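# Put the orange into the foam net sleeve

## Task

Place the orange so that it ends up inside the foam net sleeve and stays there after the robot lets go. Do not pull on the net so hard that it tears, because tearing it counts against the result.

## Robot and tools

Robot: two arms on a table. left_arm has its base at about (+0.049, +0.297, 0) m and right_arm at about (+0.025, -0.289, 0) m. Both face out over the table, each rotated about 1 degree about z. A camera stand sits behind them.

Scene frame: origin at table-top height, midway between the nominal bases. +x points out over the table, +z points up, and +y points toward left_arm. Arm names do not match image left and right. Each gripper's fingers point along its own +z axis and open and close along its own y axis. The reported end_effector_position is the point between the finger pads, about 1 cm behind the tips.

execute_actions(actions, cameras): actions is a list of actions. Each action is a table of up to 15 rows, and each row is one 1/30 s control step. If the table is shorter than 15 rows, its last row is held for the remaining steps. Each row holds 14 numbers, each in [-1, 1]: left_arm dx, dy, dz, rx, ry, rz, opening, then the same seven for right_arm. Both arms must be filled in even if only one moves. dx..rz are an offset, not a pose. They count from that arm's Hand target as it was when the action began, along that Hand target's own axes. 1.0 equals 0.6 m of travel or 180 degrees of turn. rx, ry, rz together form one rotation vector. Rows within an action do not add up, but consecutive actions and calls do, so repeating an offset moves the arm again. Six zeros holds the current Hand target. Opening is absolute: +1 is fully open (0.094 m) and -1 is closed. A 0 there is a real command, so resend the present opening to keep it. Images are returned only when actions is empty or cameras names them: ["all"], a list of names, or [] for none. An unknown camera name invalidates the call.

move(target, speed, blend, opening_speed, grip_force, blocking, cameras): drives each gripper along a straight line. target is one 14-number row laid out as above, or a list of up to 15 such rows. Every row is an offset from the Hand targets at the start of the move, not from the previous row. speed is the path's top speed in m/s, from 0.002 to 2.9, default 0.25. Turning is capped at twice that value in rad/s. Give one number, or one per target. blend is a corner-rounding radius in m for lists. The default 0 means the gripper stops at each corner. opening_speed sets how fast commanded openings change, in units per second on the -1..+1 scale, at least 0.2. Use it to close gently. grip_force is a per-pad force cap in newtons from 10 to 50. Give one value, or a list with one per arm. It persists until changed, and lower values close slowly. blocking=false returns after about 0.5 s while the move continues. Moves do not avoid obstacles or the other arm. Faster moves lag, stray and strike harder. Aiming far past a contact presses harder. The result adds a move: line with an ending: done (within 10 mm and 2 degrees), off_target, moving, held or fault. limits=paced means the commanded pose was clipped, and limits=held means steps were withheld.

wait(seconds 0 to 10): lets time pass while the last commands stay in force. A running move keeps going. stop(): brakes a running move, which needs some distance. zoom_image(camera, region=[x0,y0,x1,y1]): magnifies pixels of the latest image from cam_high, cam_low, cam_left_wrist or cam_right_wrist. Each image is 896x504 and the region may be at most 504 by 504. finished_scene(scene): ends the current scene, given by its number, and cannot be undone. The orange must stay inside the sleeve without the robot touching it.

Result lines: end_effector_position (m) and end_effector_quat_wxyz per arm, in the scene frame. These can be off by a few cm. Hand target is the last commanded pose after clipping, and the next offsets count from it. The gripper often rests short of it. A further command, even all zeros, asks for it again; if the gap remains, send the missing distance as an offset. Tool commands shows current gripper commands. grip_measured shows finger opening on the command scale and reads up to about 2.5 mm wide when empty. The last number of each arm's Joint positions is the opening in metres. Joint torques follow joint order, include gravity and carry offsets and noise. Joint velocities may read within noise. Calls that ran actions also list end_effector_position at some steps.

Behaviour: each step, commanded orientation is clipped to within 40 degrees of the measured one. Friction and gravity can leave the gripper low, short or tilted, especially at long reach. Tiny moves may not happen or may go astray, so check the pose after each move and correct any tilt. An arm blocked by contact keeps pushing; command it back past the gripper to release. Do not route paths near an arm's own base, since this can flip its shoulder.

Gripping: the orange is round and the net is soft foam, so grip gently. Pad force rises by about 1 N per 0.001 below first touch, then jumps to the force cap near 20 N. Use a low grip_force and an opening_speed for the orange. Avoid tugging hard on the net sleeve. Release by commanding an opening well above grip_measured, and only once the part is at rest. Never let the orange or the sleeve fall or be left off the table. Never hit the table, the stand or the other arm. Contact between the two arms, including one gripper closing on the other's fingers, can fail the task. Loose objects may be nudged now and then.

Heat: holding loads, staying stretched out or pushing against an unreachable pose warms motors. MOTOR HOT appears at 75 °C. At 90 °C an over-temperature fault folds that arm and leaves it idle; at 100 °C it collapses.

Joint ranges (rad): waist -2.618..3.054, shoulder 0..3.142, elbow 0..3.142 (straight at 2.901), wrist pitch -1.571..1.571, wrist yaw -1.571..1.571, wrist roll -2.094..2.094. Wrist camera views may lag while the arm moves. Calibration data is approximate.

Each tool is called after "Emit:" by a JSON object that holds its "api" and its "payload".

## Session

I'll start by looking at the scene.

Emit:
{"api": "execute_actions", "payload": {"actions": [], "cameras": ["all"]}}

Scene clock: 0.00 s.
left_arm: end_effector_position=(+0.3935, +0.0634, +0.2961) grip_measured=-0.969 end_effector_quat_wxyz=(+0.702, +0.641, +0.303, -0.059) | right_arm: end_effector_position=(+0.3821, -0.0334, +0.3075) grip_measured=-0.963 end_effector_quat_wxyz=(+0.309, -0.079, +0.697, +0.642)
Joint positions: left_arm=[-0.224 1.408 0.863 0.533 0.967 1.056 0.001] | right_arm=[0.315 1.487 0.951 0.561 -0.939 1.029 0.002]
Joint velocities: within noise
Joint torques (N m): no reading
Heat: left arm: 36 °C; right arm: 35 °C.
Hand target: left_arm +0.3944, +0.0655, +0.3042; +0.707, +0.638, +0.301, -0.052 | right_arm +0.3828, -0.0363, +0.3204; +0.326, -0.087, +0.689, +0.642
Tool commands: left_gripper/opening=-1.0 right_gripper/opening=-1.0

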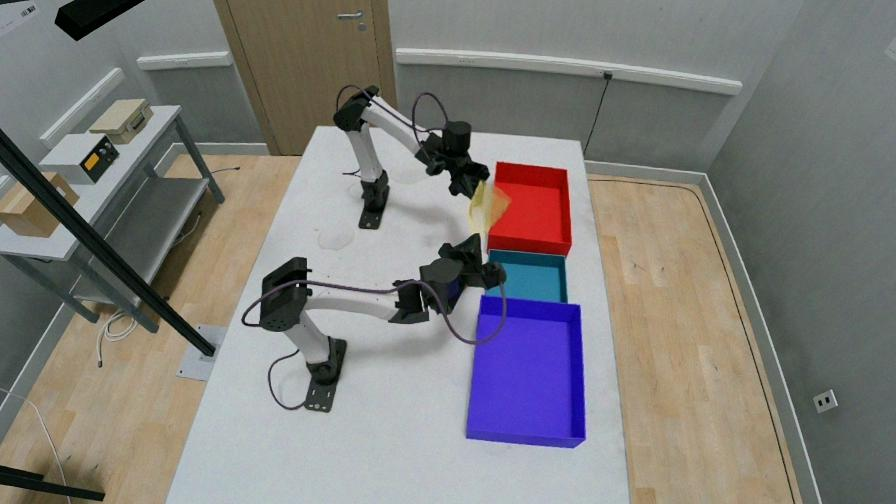

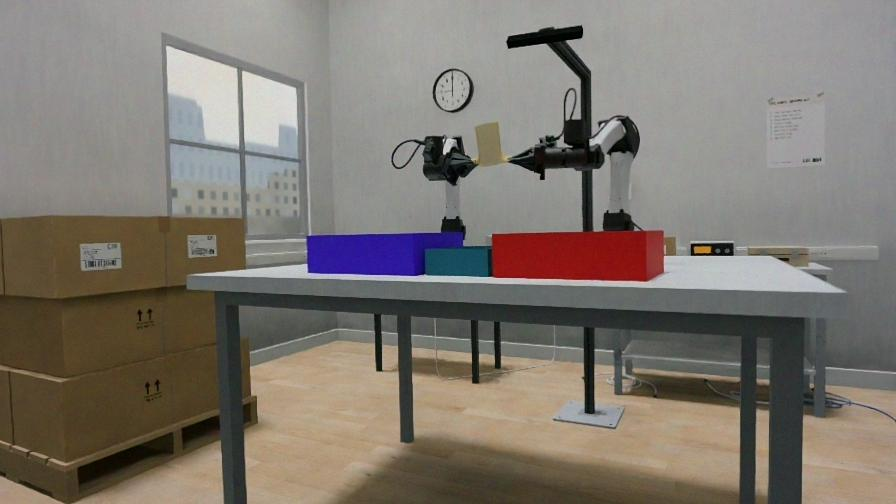

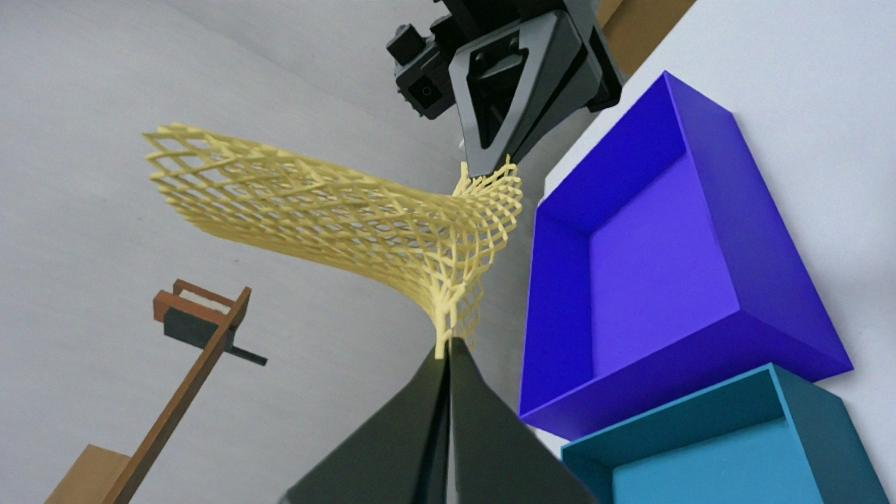

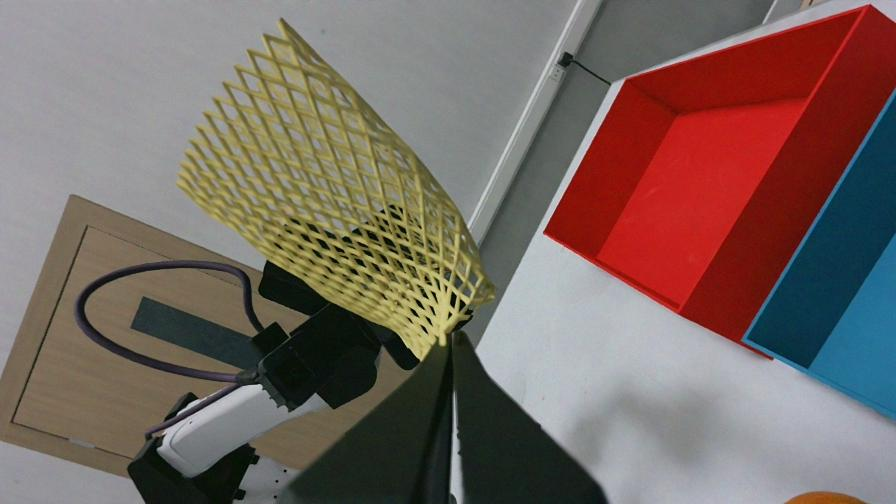

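Emit:
{"api": "zoom_image", "payload": {"camera": "cam_high", "region": [380, 80, 640, 340]}}

Emit:
{"api": "zoom_image", "payload": {"camera": "cam_low", "region": [380, 60, 660, 300]}}

Emit:
{"api": "zoom_image", "payload": {"camera": "cam_left_wrist", "region": [120, 80, 620, 500]}}

Emit:
{"api": "zoom_image", "payload": {"camera": "cam_right_wrist", "region": [140, 0, 640, 500]}}

Scaled by 1.938.

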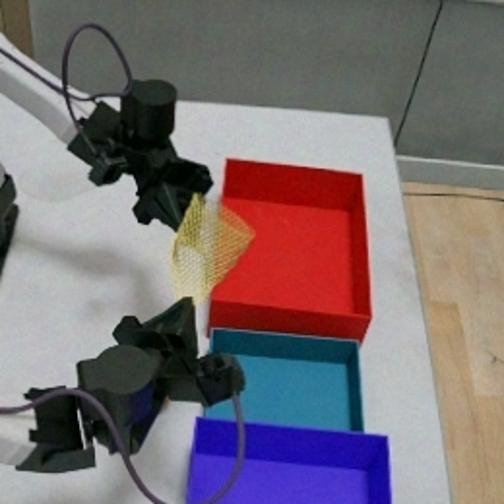

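Scaled by 1.800.

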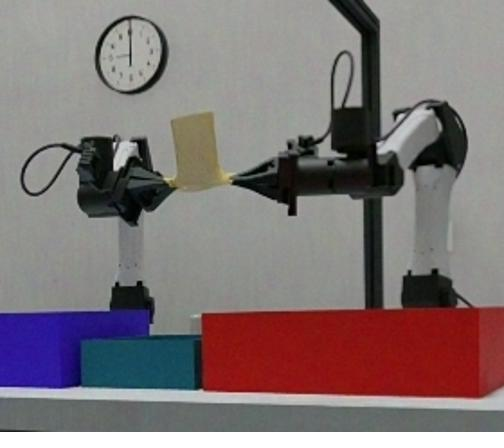

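Scaled by 1.008.

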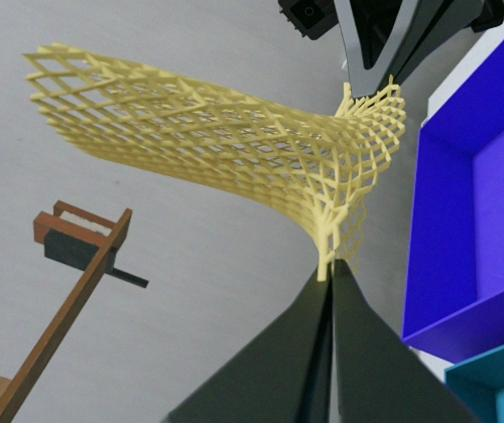

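Scaled by 1.008.

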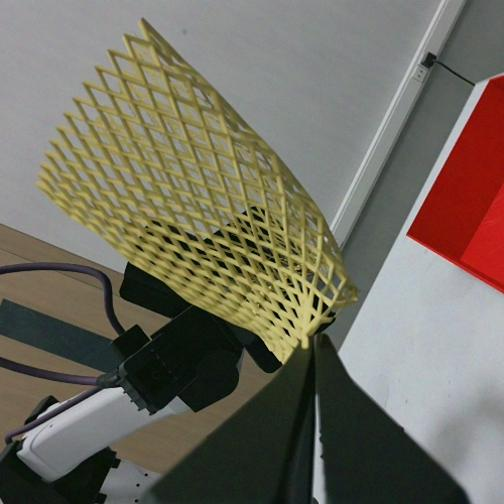

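Emit:
{"api": "zoom_image", "payload": {"camera": "cam_right_wrist", "region": [640, 300, 896, 504]}}

Emit:
{"api": "zoom_image", "payload": {"camera": "cam_high", "region": [420, 200, 540, 320]}}

Emit:
{"api": "zoom_image", "payload": {"camera": "cam_low", "region": [440, 100, 560, 190]}}

Scaled by 1.969.

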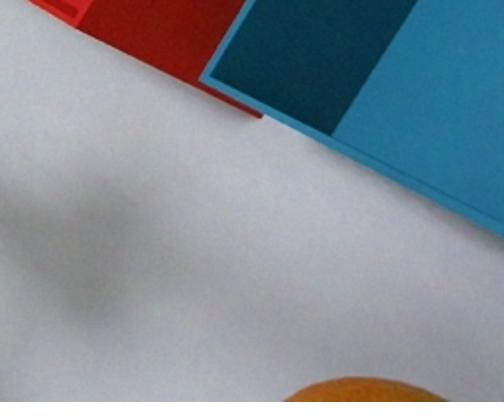

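Scaled by 4.200.

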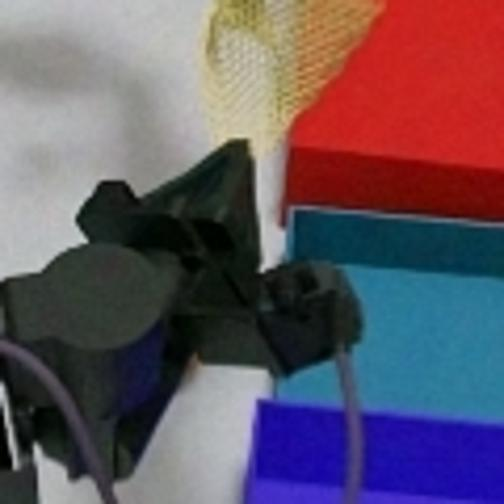

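Scaled by 4.200.

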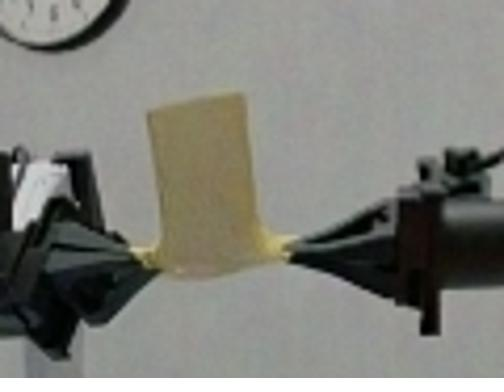

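Emit:
{"api": "zoom_image", "payload": {"camera": "cam_high", "region": [440, 140, 620, 320]}}

Emit:
{"api": "zoom_image", "payload": {"camera": "cam_high", "region": [440, 280, 620, 460]}}

Emit:
{"api": "zoom_image", "payload": {"camera": "cam_low", "region": [290, 200, 690, 300]}}

Scaled by 2.800.

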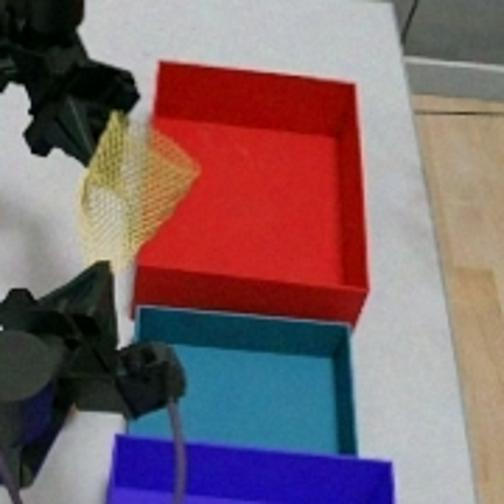

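Scaled by 2.800.

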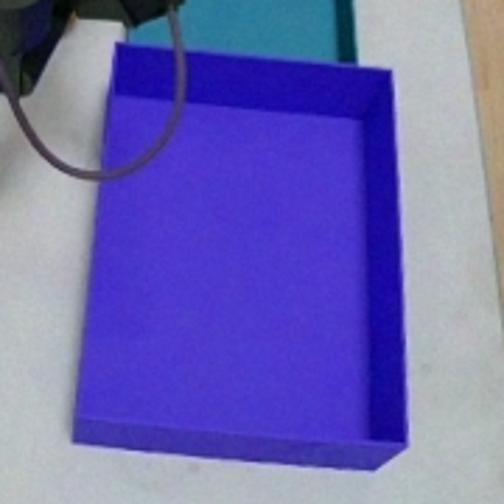

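Scaled by 1.260.

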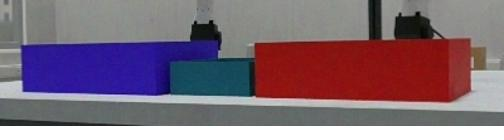

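Emit:
{"api": "zoom_image", "payload": {"camera": "cam_high", "region": [440, 160, 540, 260]}}

Emit:
{"api": "zoom_image", "payload": {"camera": "cam_low", "region": [380, 110, 580, 210]}}

Emit:
{"api": "zoom_image", "payload": {"camera": "cam_left_wrist", "region": [370, 120, 570, 380]}}

Emit:
{"api": "zoom_image", "payload": {"camera": "cam_right_wrist", "region": [340, 220, 540, 380]}}

Scaled by 5.040.

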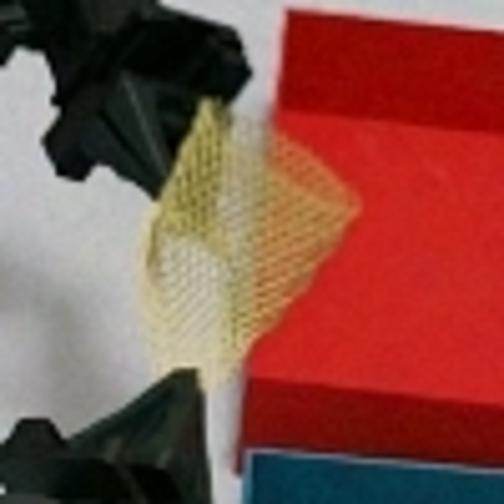

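Scaled by 2.520.

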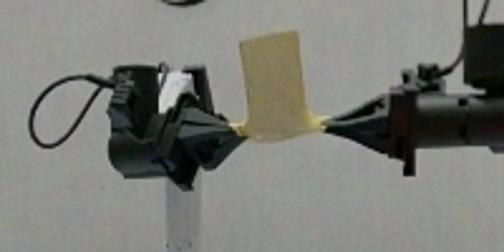

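Scaled by 1.938.

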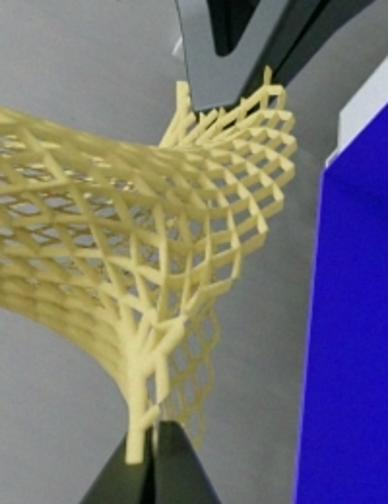

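Scaled by 2.520.

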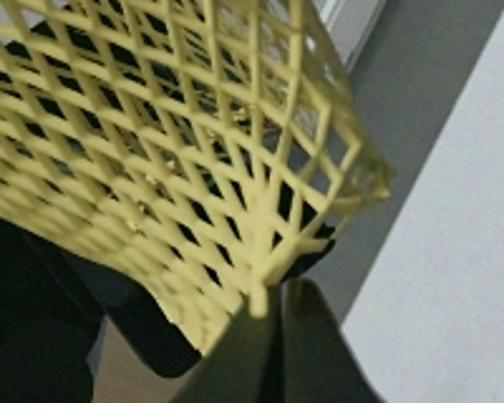

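Emit:
{"api": "move", "payload": {"target": [-0.0114, 0.0167, 0.005, 0.1953, 0.1646, -0.0196, -1.0, -0.0043, 0.012, 0.0058, 0.2393, 0.1307, -0.0924, -1.0], "speed": 0.12, "cameras": ["all"]}}

Scene clock: 27.13 s.
left_arm: end_effector_position=(+0.3934, +0.0590, +0.3177) grip_measured=-0.969 end_effector_quat_wxyz=(+0.396, +0.798, +0.454, -0.003) | right_arm: end_effector_position=(+0.3828, -0.0285, +0.3227) grip_measured=-0.963 end_effector_quat_wxyz=(+0.273, -0.179, +0.904, +0.275)
Joint positions: left_arm=[-0.404 1.642 1.883 -1.108 0.447 1.516 0.001] | right_arm=[0.517 1.722 1.999 -1.113 -0.34 0.241 0.002]
Joint torques (N m): left_arm=[-0.39 -5.83 8.02 1.04 -0.14 0.11] | right_arm=[-0.08 -6.74 8.75 1.11 0.18 -0.22]
Heat: left arm: 38 °C; right arm: 39 °C.
Hand target: left_arm +0.3945, +0.0624, +0.3163; +0.382, +0.802, +0.458, +0.002 | right_arm +0.3821, -0.0326, +0.3279; +0.278, -0.184, +0.905, +0.264
Off the commanded pose: left_arm 0.004 m, 2 deg | right_arm 0.007 m, 1 deg.
move: done
camera_calibration:
cam_left_wrist: T_world_to_cam=[[-0.703207, 0.278543, -0.654151, 0.468693], [0.3136, 0.947243, 0.0662266, -0.174712], [0.638087, -0.15857, -0.753459, 0.12645], [0, 0, 0, 1]] pos_world=[0.303691, 0.0549949, 0.413441]
cam_right_wrist: T_world_to_cam=[[0.489471, -0.759571, -0.428334, -0.071494], [-0.870023, -0.458596, -0.180968, 0.408401], [-0.058974, 0.461239, -0.885314, 0.451221], [0, 0, 0, 1]] pos_world=[0.416923, -0.0751348, 0.442756]

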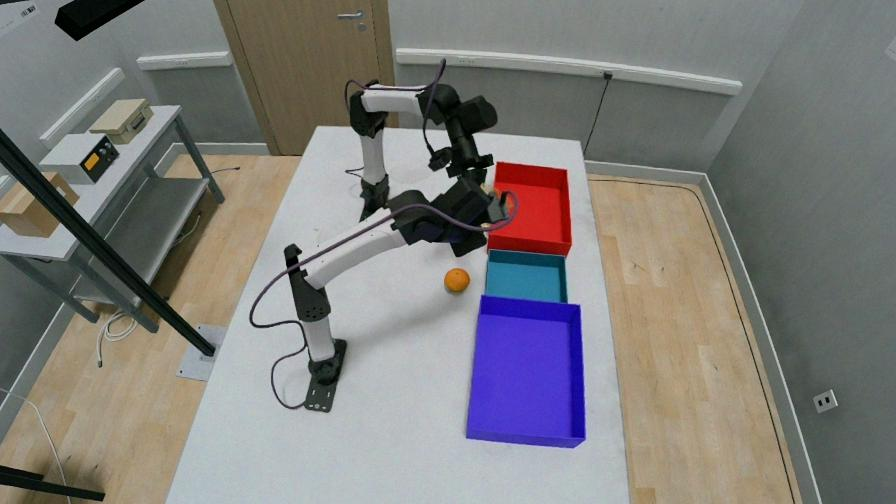

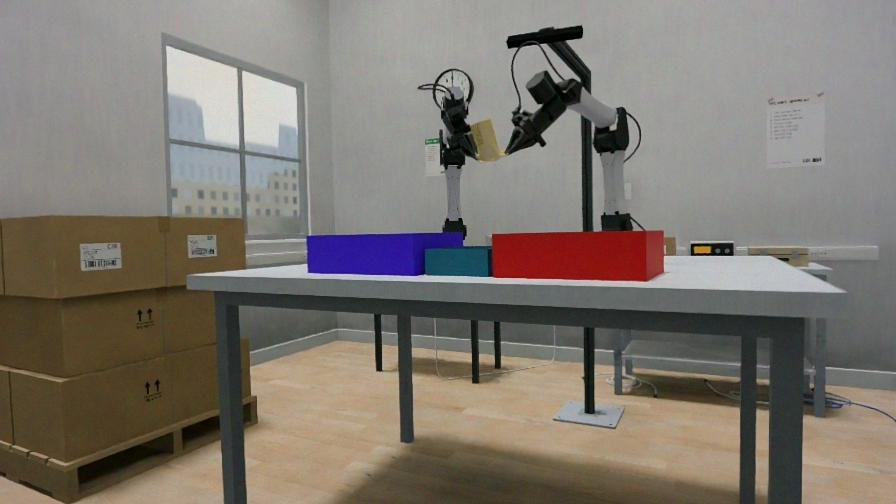

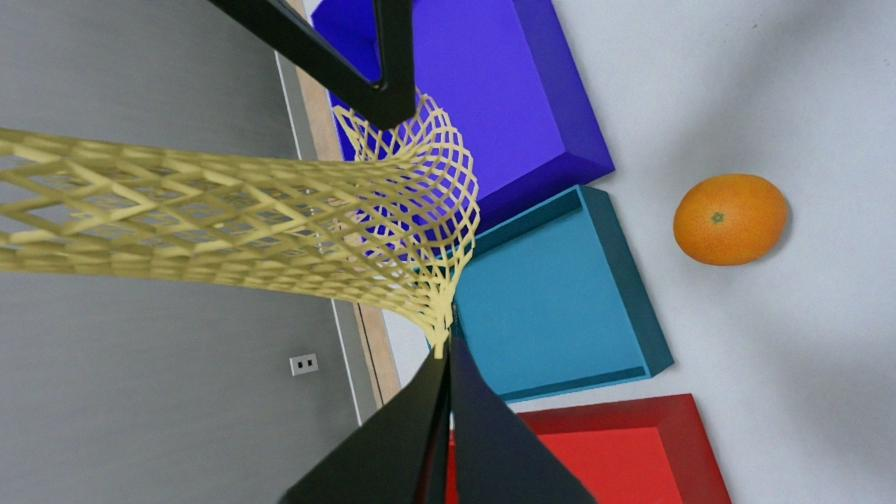

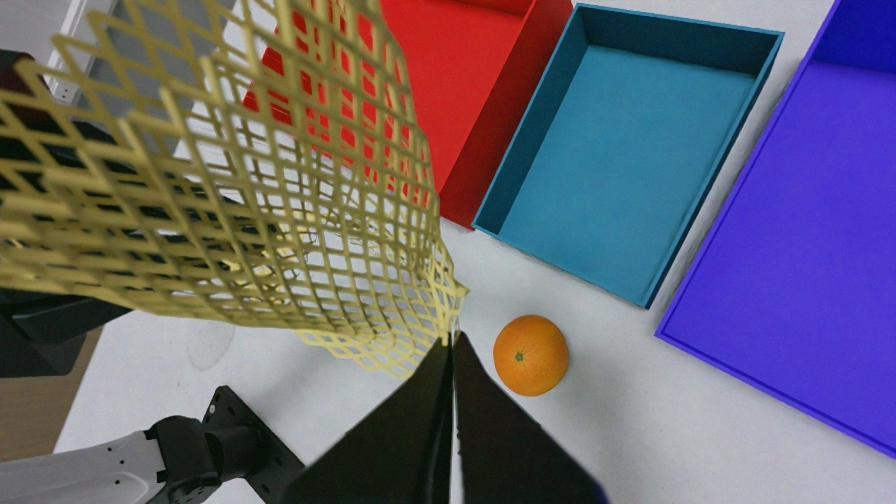

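Emit:
{"api": "zoom_image", "payload": {"camera": "cam_low", "region": [430, 90, 560, 190]}}

Emit:
{"api": "zoom_image", "payload": {"camera": "cam_high", "region": [420, 160, 540, 310]}}

Emit:
{"api": "zoom_image", "payload": {"camera": "cam_left_wrist", "region": [280, 40, 560, 400]}}

Emit:
{"api": "zoom_image", "payload": {"camera": "cam_right_wrist", "region": [240, 180, 600, 440]}}

Scaled by 3.877.

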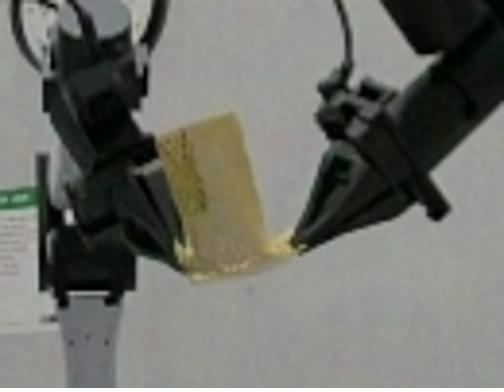

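Scaled by 3.360.

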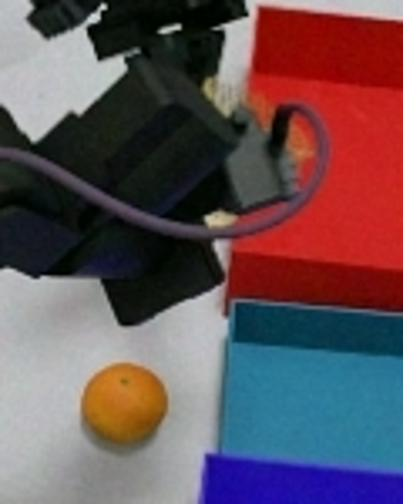

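Scaled by 1.400.

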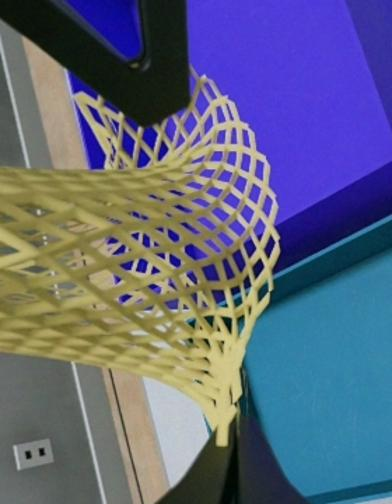

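Scaled by 1.400.

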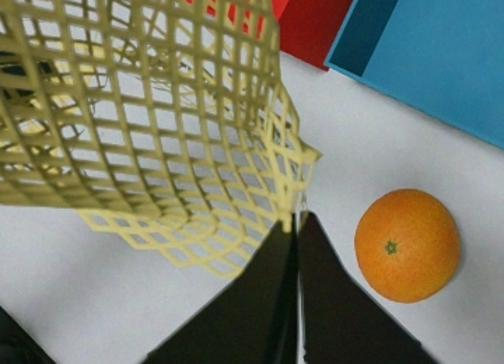

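Emit:
{"api": "move", "payload": {"target": [0.0608, -0.2415, 0.2003, -0.0572, 0.0223, 0.0475, -1.0, 0.2388, -0.0865, 0.1812, 0.0145, -0.0617, -0.0450, -1.0], "speed": 0.12, "cameras": ["all"]}}

Scene clock: 60.83 s.
left_arm: end_effector_position=(+0.3478, +0.0552, +0.1191) grip_measured=-0.969 end_effector_quat_wxyz=(+0.423, +0.804, +0.410, +0.081) | right_arm: end_effector_position=(+0.3340, -0.0350, +0.1341) grip_measured=-0.963 end_effector_quat_wxyz=(+0.358, -0.212, +0.875, +0.246)
Joint positions: left_arm=[-0.539 1.359 0.734 -0.086 0.271 1.516 0.001] | right_arm=[0.631 1.383 0.804 -0.105 -0.177 0.221 0.002]
Joint torques (N m): left_arm=[-0.28 -7.46 5.74 1.82 -0.24 -0.06] | right_arm=[-0.16 -6.91 6.01 1.89 0.26 -0.22]
Heat: left arm: 39 °C; right arm: 39 °C.
Hand target: left_arm +0.3519, +0.0574, +0.1294; +0.435, +0.796, +0.408, +0.100 | right_arm +0.3396, -0.0373, +0.1457; +0.386, -0.214, +0.865, +0.240
Off the commanded pose: left_arm 0.011 m, 3 deg | right_arm 0.013 m, 3 deg.
move: off_target (left_arm, right_arm)
camera_calibration:
cam_left_wrist: T_world_to_cam=[[-0.56101, 0.311667, -0.766897, 0.269766], [0.30084, 0.939836, 0.161875, -0.150302], [0.771209, -0.1399, -0.621019, -0.0578221], [0, 0, 0, 1]] pos_world=[0.241151, 0.0490928, 0.195305]
cam_right_wrist: T_world_to_cam=[[0.569216, -0.764059, -0.303656, -0.176787], [-0.814111, -0.472135, -0.338101, 0.330774], [0.114963, 0.439662, -0.890775, 0.226265], [0, 0, 0, 1]] pos_world=[0.343905, -0.0783858, 0.259704]

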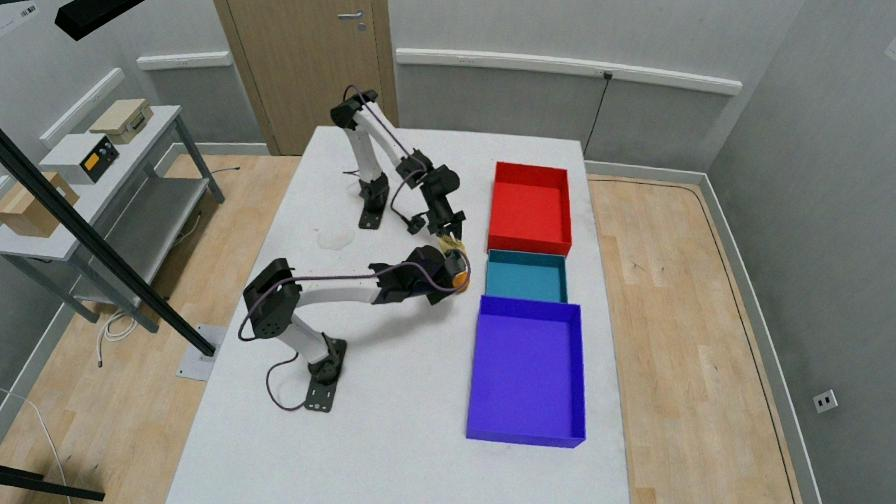

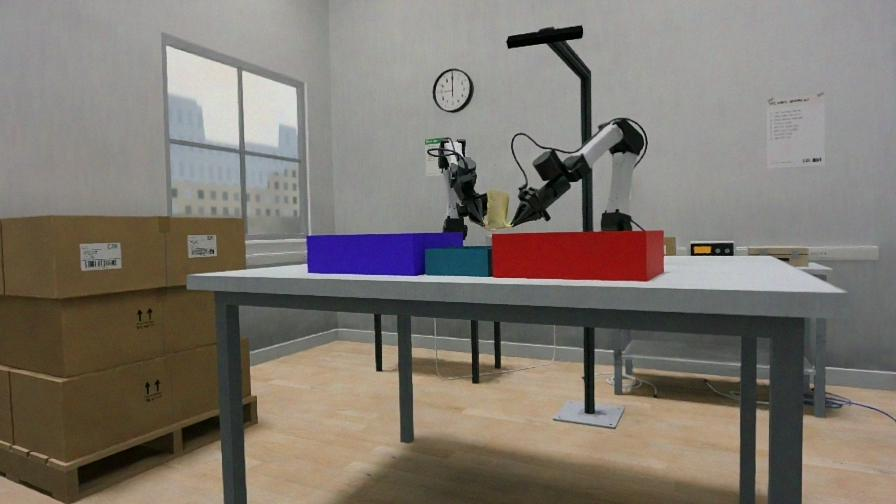

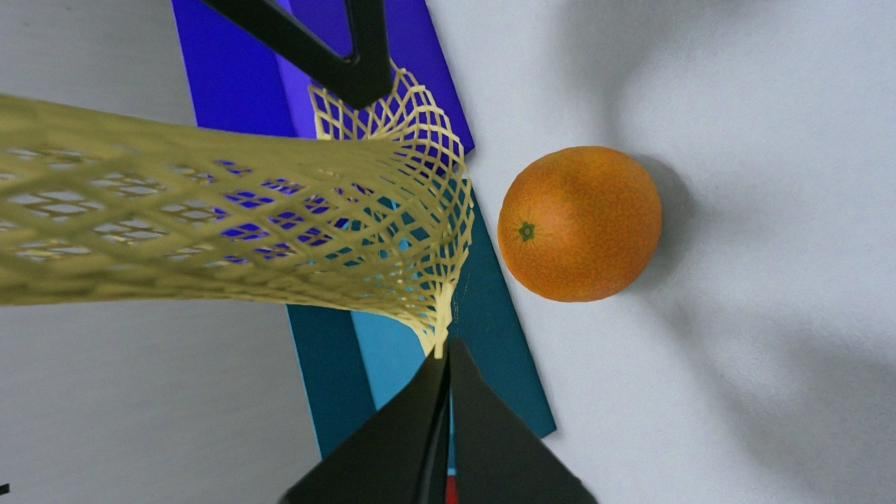

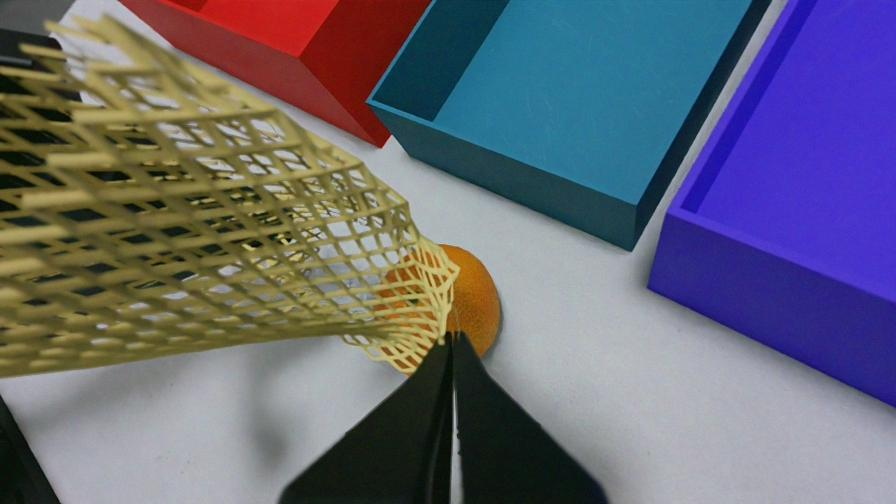

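Emit:
{"api": "zoom_image", "payload": {"camera": "cam_right_wrist", "region": [300, 200, 560, 400]}}

Emit:
{"api": "zoom_image", "payload": {"camera": "cam_left_wrist", "region": [280, 60, 680, 380]}}

Emit:
{"api": "zoom_image", "payload": {"camera": "cam_low", "region": [440, 140, 580, 260]}}

Emit:
{"api": "zoom_image", "payload": {"camera": "cam_high", "region": [400, 200, 520, 320]}}

Scaled by 1.938.

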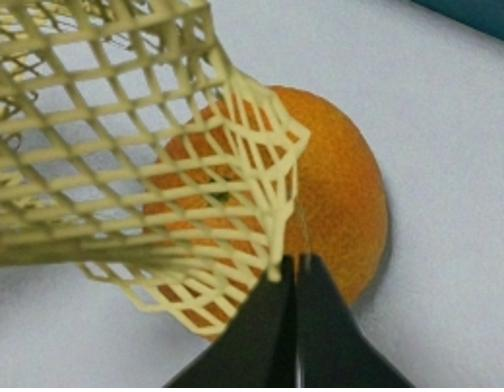

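Scaled by 1.260.

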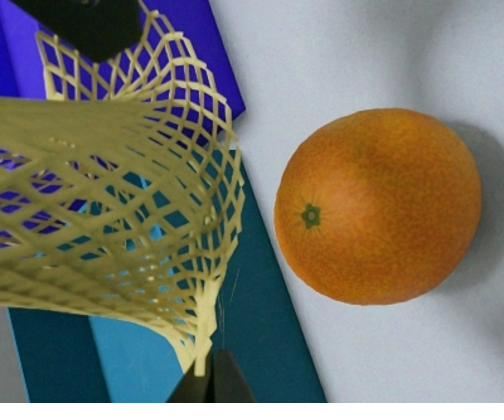

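Scaled by 3.600.

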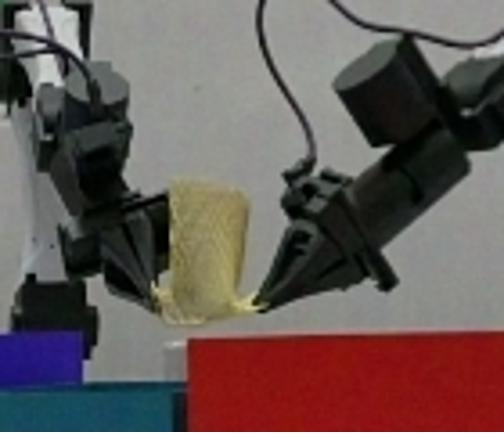

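Scaled by 4.200.

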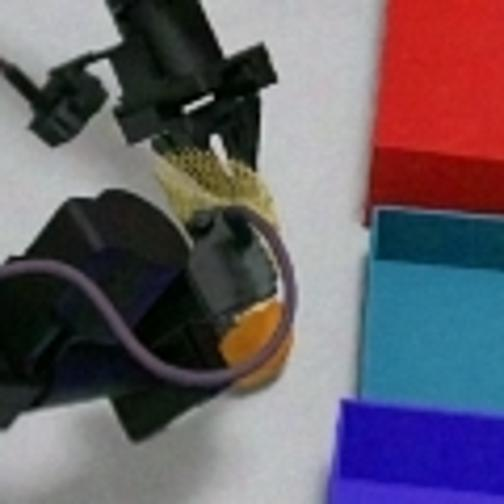

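Emit:
{"api": "move", "payload": {"target": [0.0242, -0.0568, 0.038, 0, 0, 0, -1.0, 0.0552, -0.0123, 0.0532, 0, 0, 0, -1.0], "speed": 0.08, "cameras": ["cam_low", "cam_left_wrist", "cam_right_wrist", "cam_high"]}}

Scene clock: 92.10 s.
left_arm: end_effector_position=(+0.3482, +0.0598, +0.0880) grip_measured=-0.969 end_effector_quat_wxyz=(+0.433, +0.799, +0.407, +0.091) | right_arm: end_effector_position=(+0.3355, -0.0289, +0.0964) grip_measured=-0.963 end_effector_quat_wxyz=(+0.369, -0.216, +0.869, +0.248)
Joint positions: left_arm=[-0.528 1.408 0.61 0.116 0.271 1.52 0.001] | right_arm=[0.646 1.469 0.69 0.119 -0.165 0.221 0.002]
Joint torques (N m): left_arm=[1.28 -4.18 5.48 1.86 -0.07 0.1] | right_arm=[0.12 -4.83 5.55 1.93 0.24 -0.11]
Heat: left arm: 41 °C; right arm: 39 °C.
Hand target: left_arm +0.3538, +0.0640, +0.0864; +0.435, +0.796, +0.408, +0.100 | right_arm +0.3415, -0.0307, +0.0996; +0.386, -0.214, +0.865, +0.240
Off the commanded pose: left_arm 0.007 m, 1 deg | right_arm 0.007 m, 2 deg.
move: done
camera_calibration:
cam_left_wrist: T_world_to_cam=[[-0.541977, 0.297173, -0.786097, 0.240659], [0.289024, 0.944245, 0.157691, -0.145361], [0.78913, -0.141736, -0.597649, -0.0849223], [0, 0, 0, 1]] pos_world=[0.239459, 0.053702, 0.16135]
cam_right_wrist: T_world_to_cam=[[0.58087, -0.758368, -0.295749, -0.188984], [-0.802873, -0.473918, -0.361659, 0.320499], [0.13411, 0.447526, -0.884158, 0.182955], [0, 0, 0, 1]] pos_world=[0.342559, -0.0733062, 0.221781]

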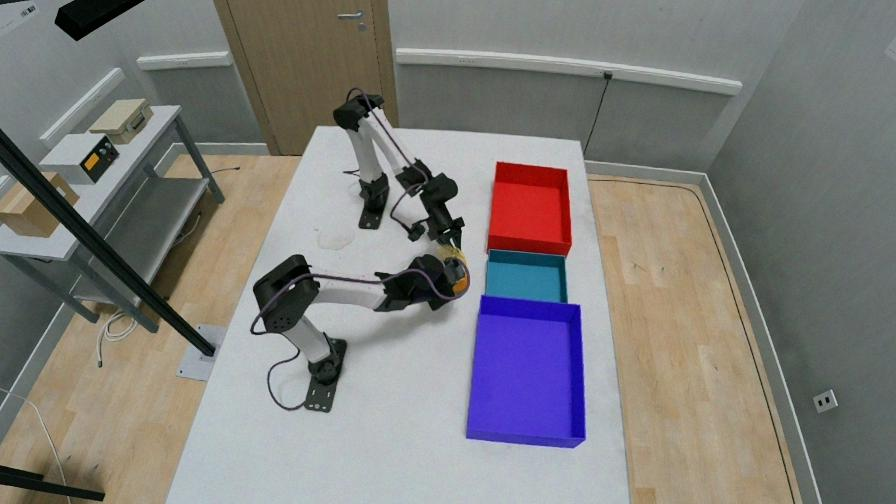

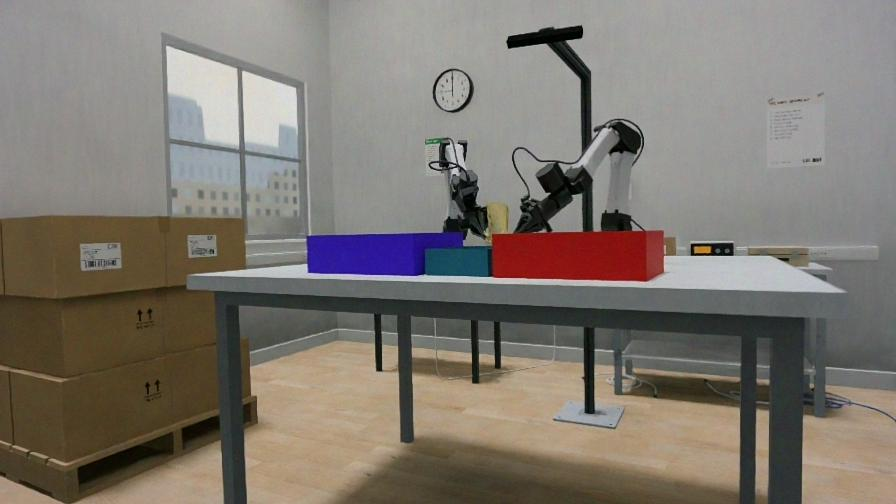

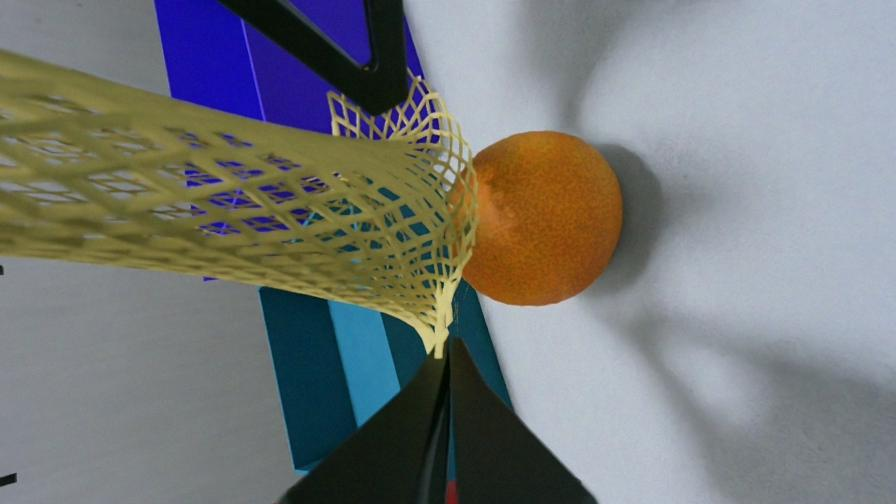

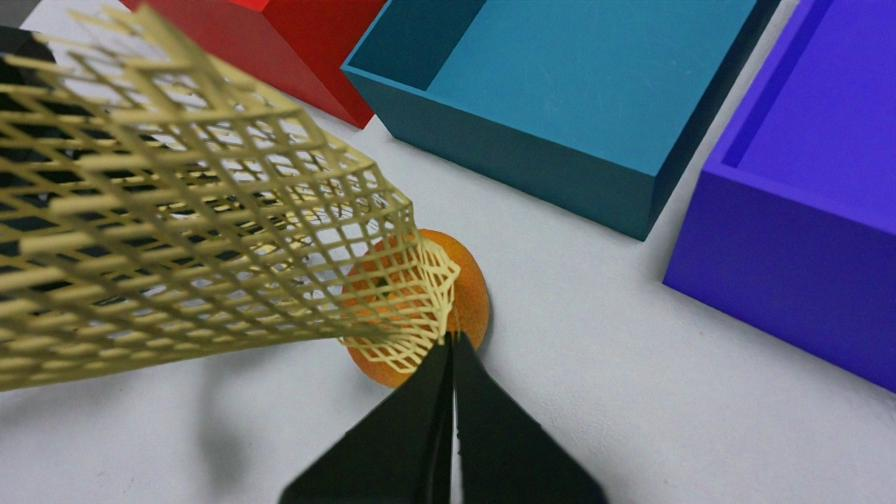

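Emit:
{"api": "zoom_image", "payload": {"camera": "cam_low", "region": [460, 180, 560, 250]}}

Emit:
{"api": "zoom_image", "payload": {"camera": "cam_left_wrist", "region": [300, 40, 660, 400]}}

Emit:
{"api": "zoom_image", "payload": {"camera": "cam_right_wrist", "region": [280, 200, 540, 420]}}

Scaled by 5.040.

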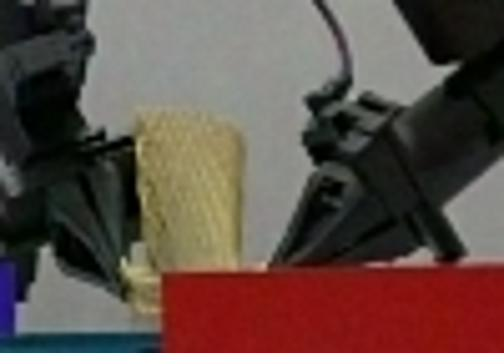

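Scaled by 1.400.

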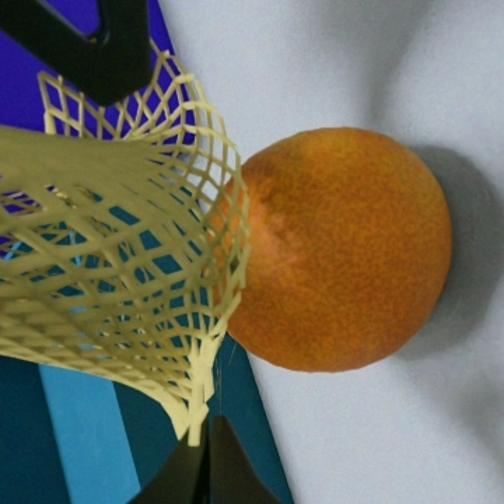

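Scaled by 1.938.

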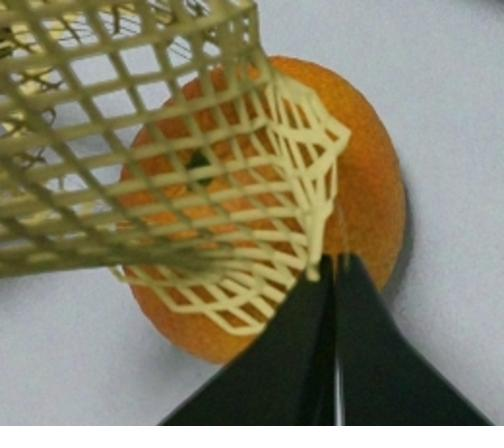

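Emit:
{"api": "move", "payload": {"target": [0.0182, -0.039, 0.0295, 0, 0, 0, -1.0, 0.0377, -0.0133, 0.0245, 0, 0, 0, -1.0], "speed": 0.06, "cameras": ["cam_low", "cam_left_wrist", "cam_right_wrist"]}}

Scene clock: 122.50 s.
left_arm: end_effector_position=(+0.3516, +0.0611, +0.0605) grip_measured=-0.969 end_effector_quat_wxyz=(+0.439, +0.798, +0.403, +0.090) | right_arm: end_effector_position=(+0.3351, -0.0292, +0.0711) grip_measured=-0.963 end_effector_quat_wxyz=(+0.373, -0.216, +0.867, +0.250)
Joint positions: left_arm=[-0.51 1.505 0.546 0.285 0.295 1.533 0.001] | right_arm=[0.646 1.536 0.621 0.264 -0.165 0.221 0.002]
Joint torques (N m): left_arm=[1.32 -4.31 4.75 1.82 -0.07 0.1] | right_arm=[-0.17 -4.9 4.94 1.85 0.2 -0.11]
Heat: left arm: 38 °C; right arm: 38 °C.
Hand target: left_arm +0.3568, +0.0679, +0.0555; +0.435, +0.796, +0.408, +0.100 | right_arm +0.3404, -0.0327, +0.0716; +0.386, -0.214, +0.865, +0.240
Off the commanded pose: left_arm 0.010 m, 1 deg | right_arm 0.006 m, 2 deg.
move: done
camera_calibration:
cam_left_wrist: T_world_to_cam=[[-0.534616, 0.292809, -0.792747, 0.218558], [0.295655, 0.943582, 0.149137, -0.145128], [0.79169, -0.154649, -0.591025, -0.104465], [0, 0, 0, 1]] pos_world=[0.242457, 0.0567887, 0.133164]
cam_right_wrist: T_world_to_cam=[[0.583063, -0.756777, -0.29551, -0.197237], [-0.800151, -0.471924, -0.370198, 0.31075], [0.140699, 0.452302, -0.880697, 0.15853], [0, 0, 0, 1]] pos_world=[0.341344, -0.0743174, 0.19637]
Images, in order (width x height): cam_low 896x504, cam_left_wrist 896x504, cam_right_wrist 896x504.

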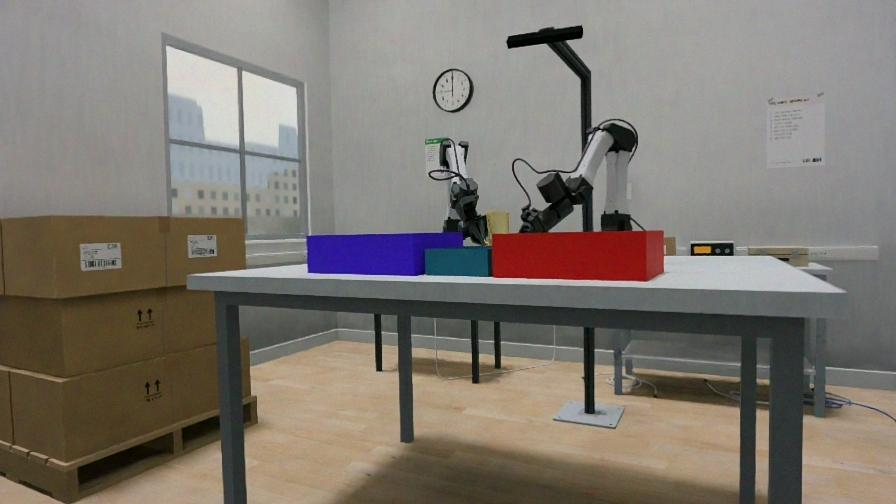

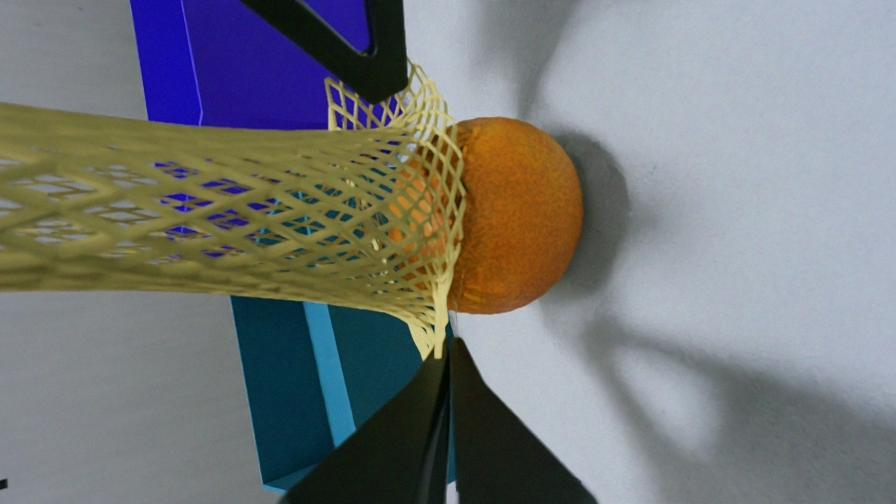

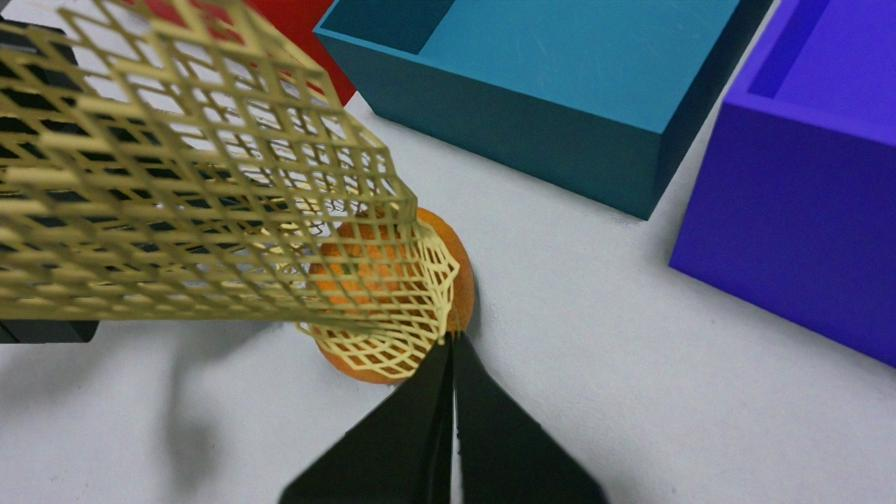

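Emit:
{"api": "zoom_image", "payload": {"camera": "cam_left_wrist", "region": [300, 40, 640, 380]}}

Emit:
{"api": "zoom_image", "payload": {"camera": "cam_right_wrist", "region": [240, 170, 520, 410]}}

Emit:
{"api": "zoom_image", "payload": {"camera": "cam_low", "region": [460, 180, 560, 260]}}

Scaled by 1.482.

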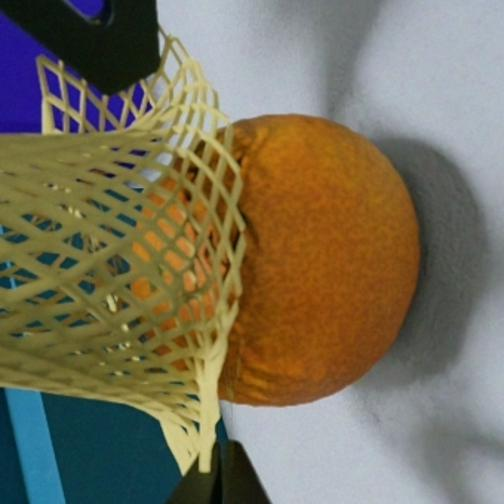

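Scaled by 1.800.

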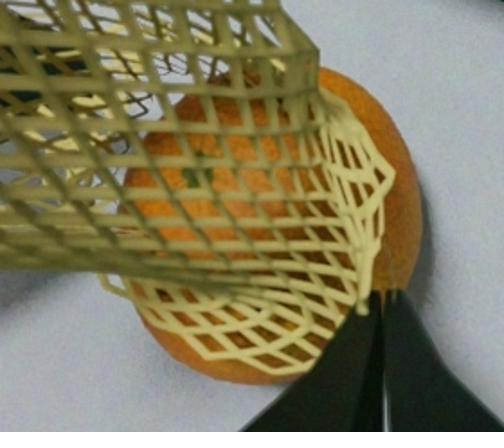

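Scaled by 5.040.

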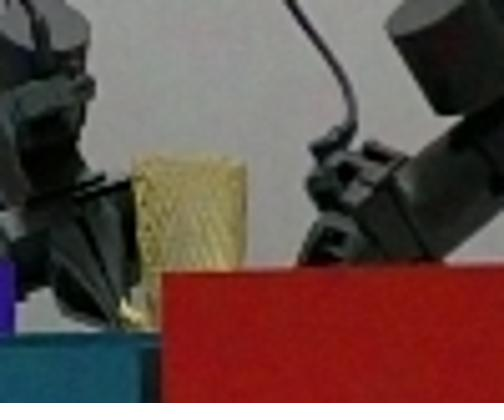

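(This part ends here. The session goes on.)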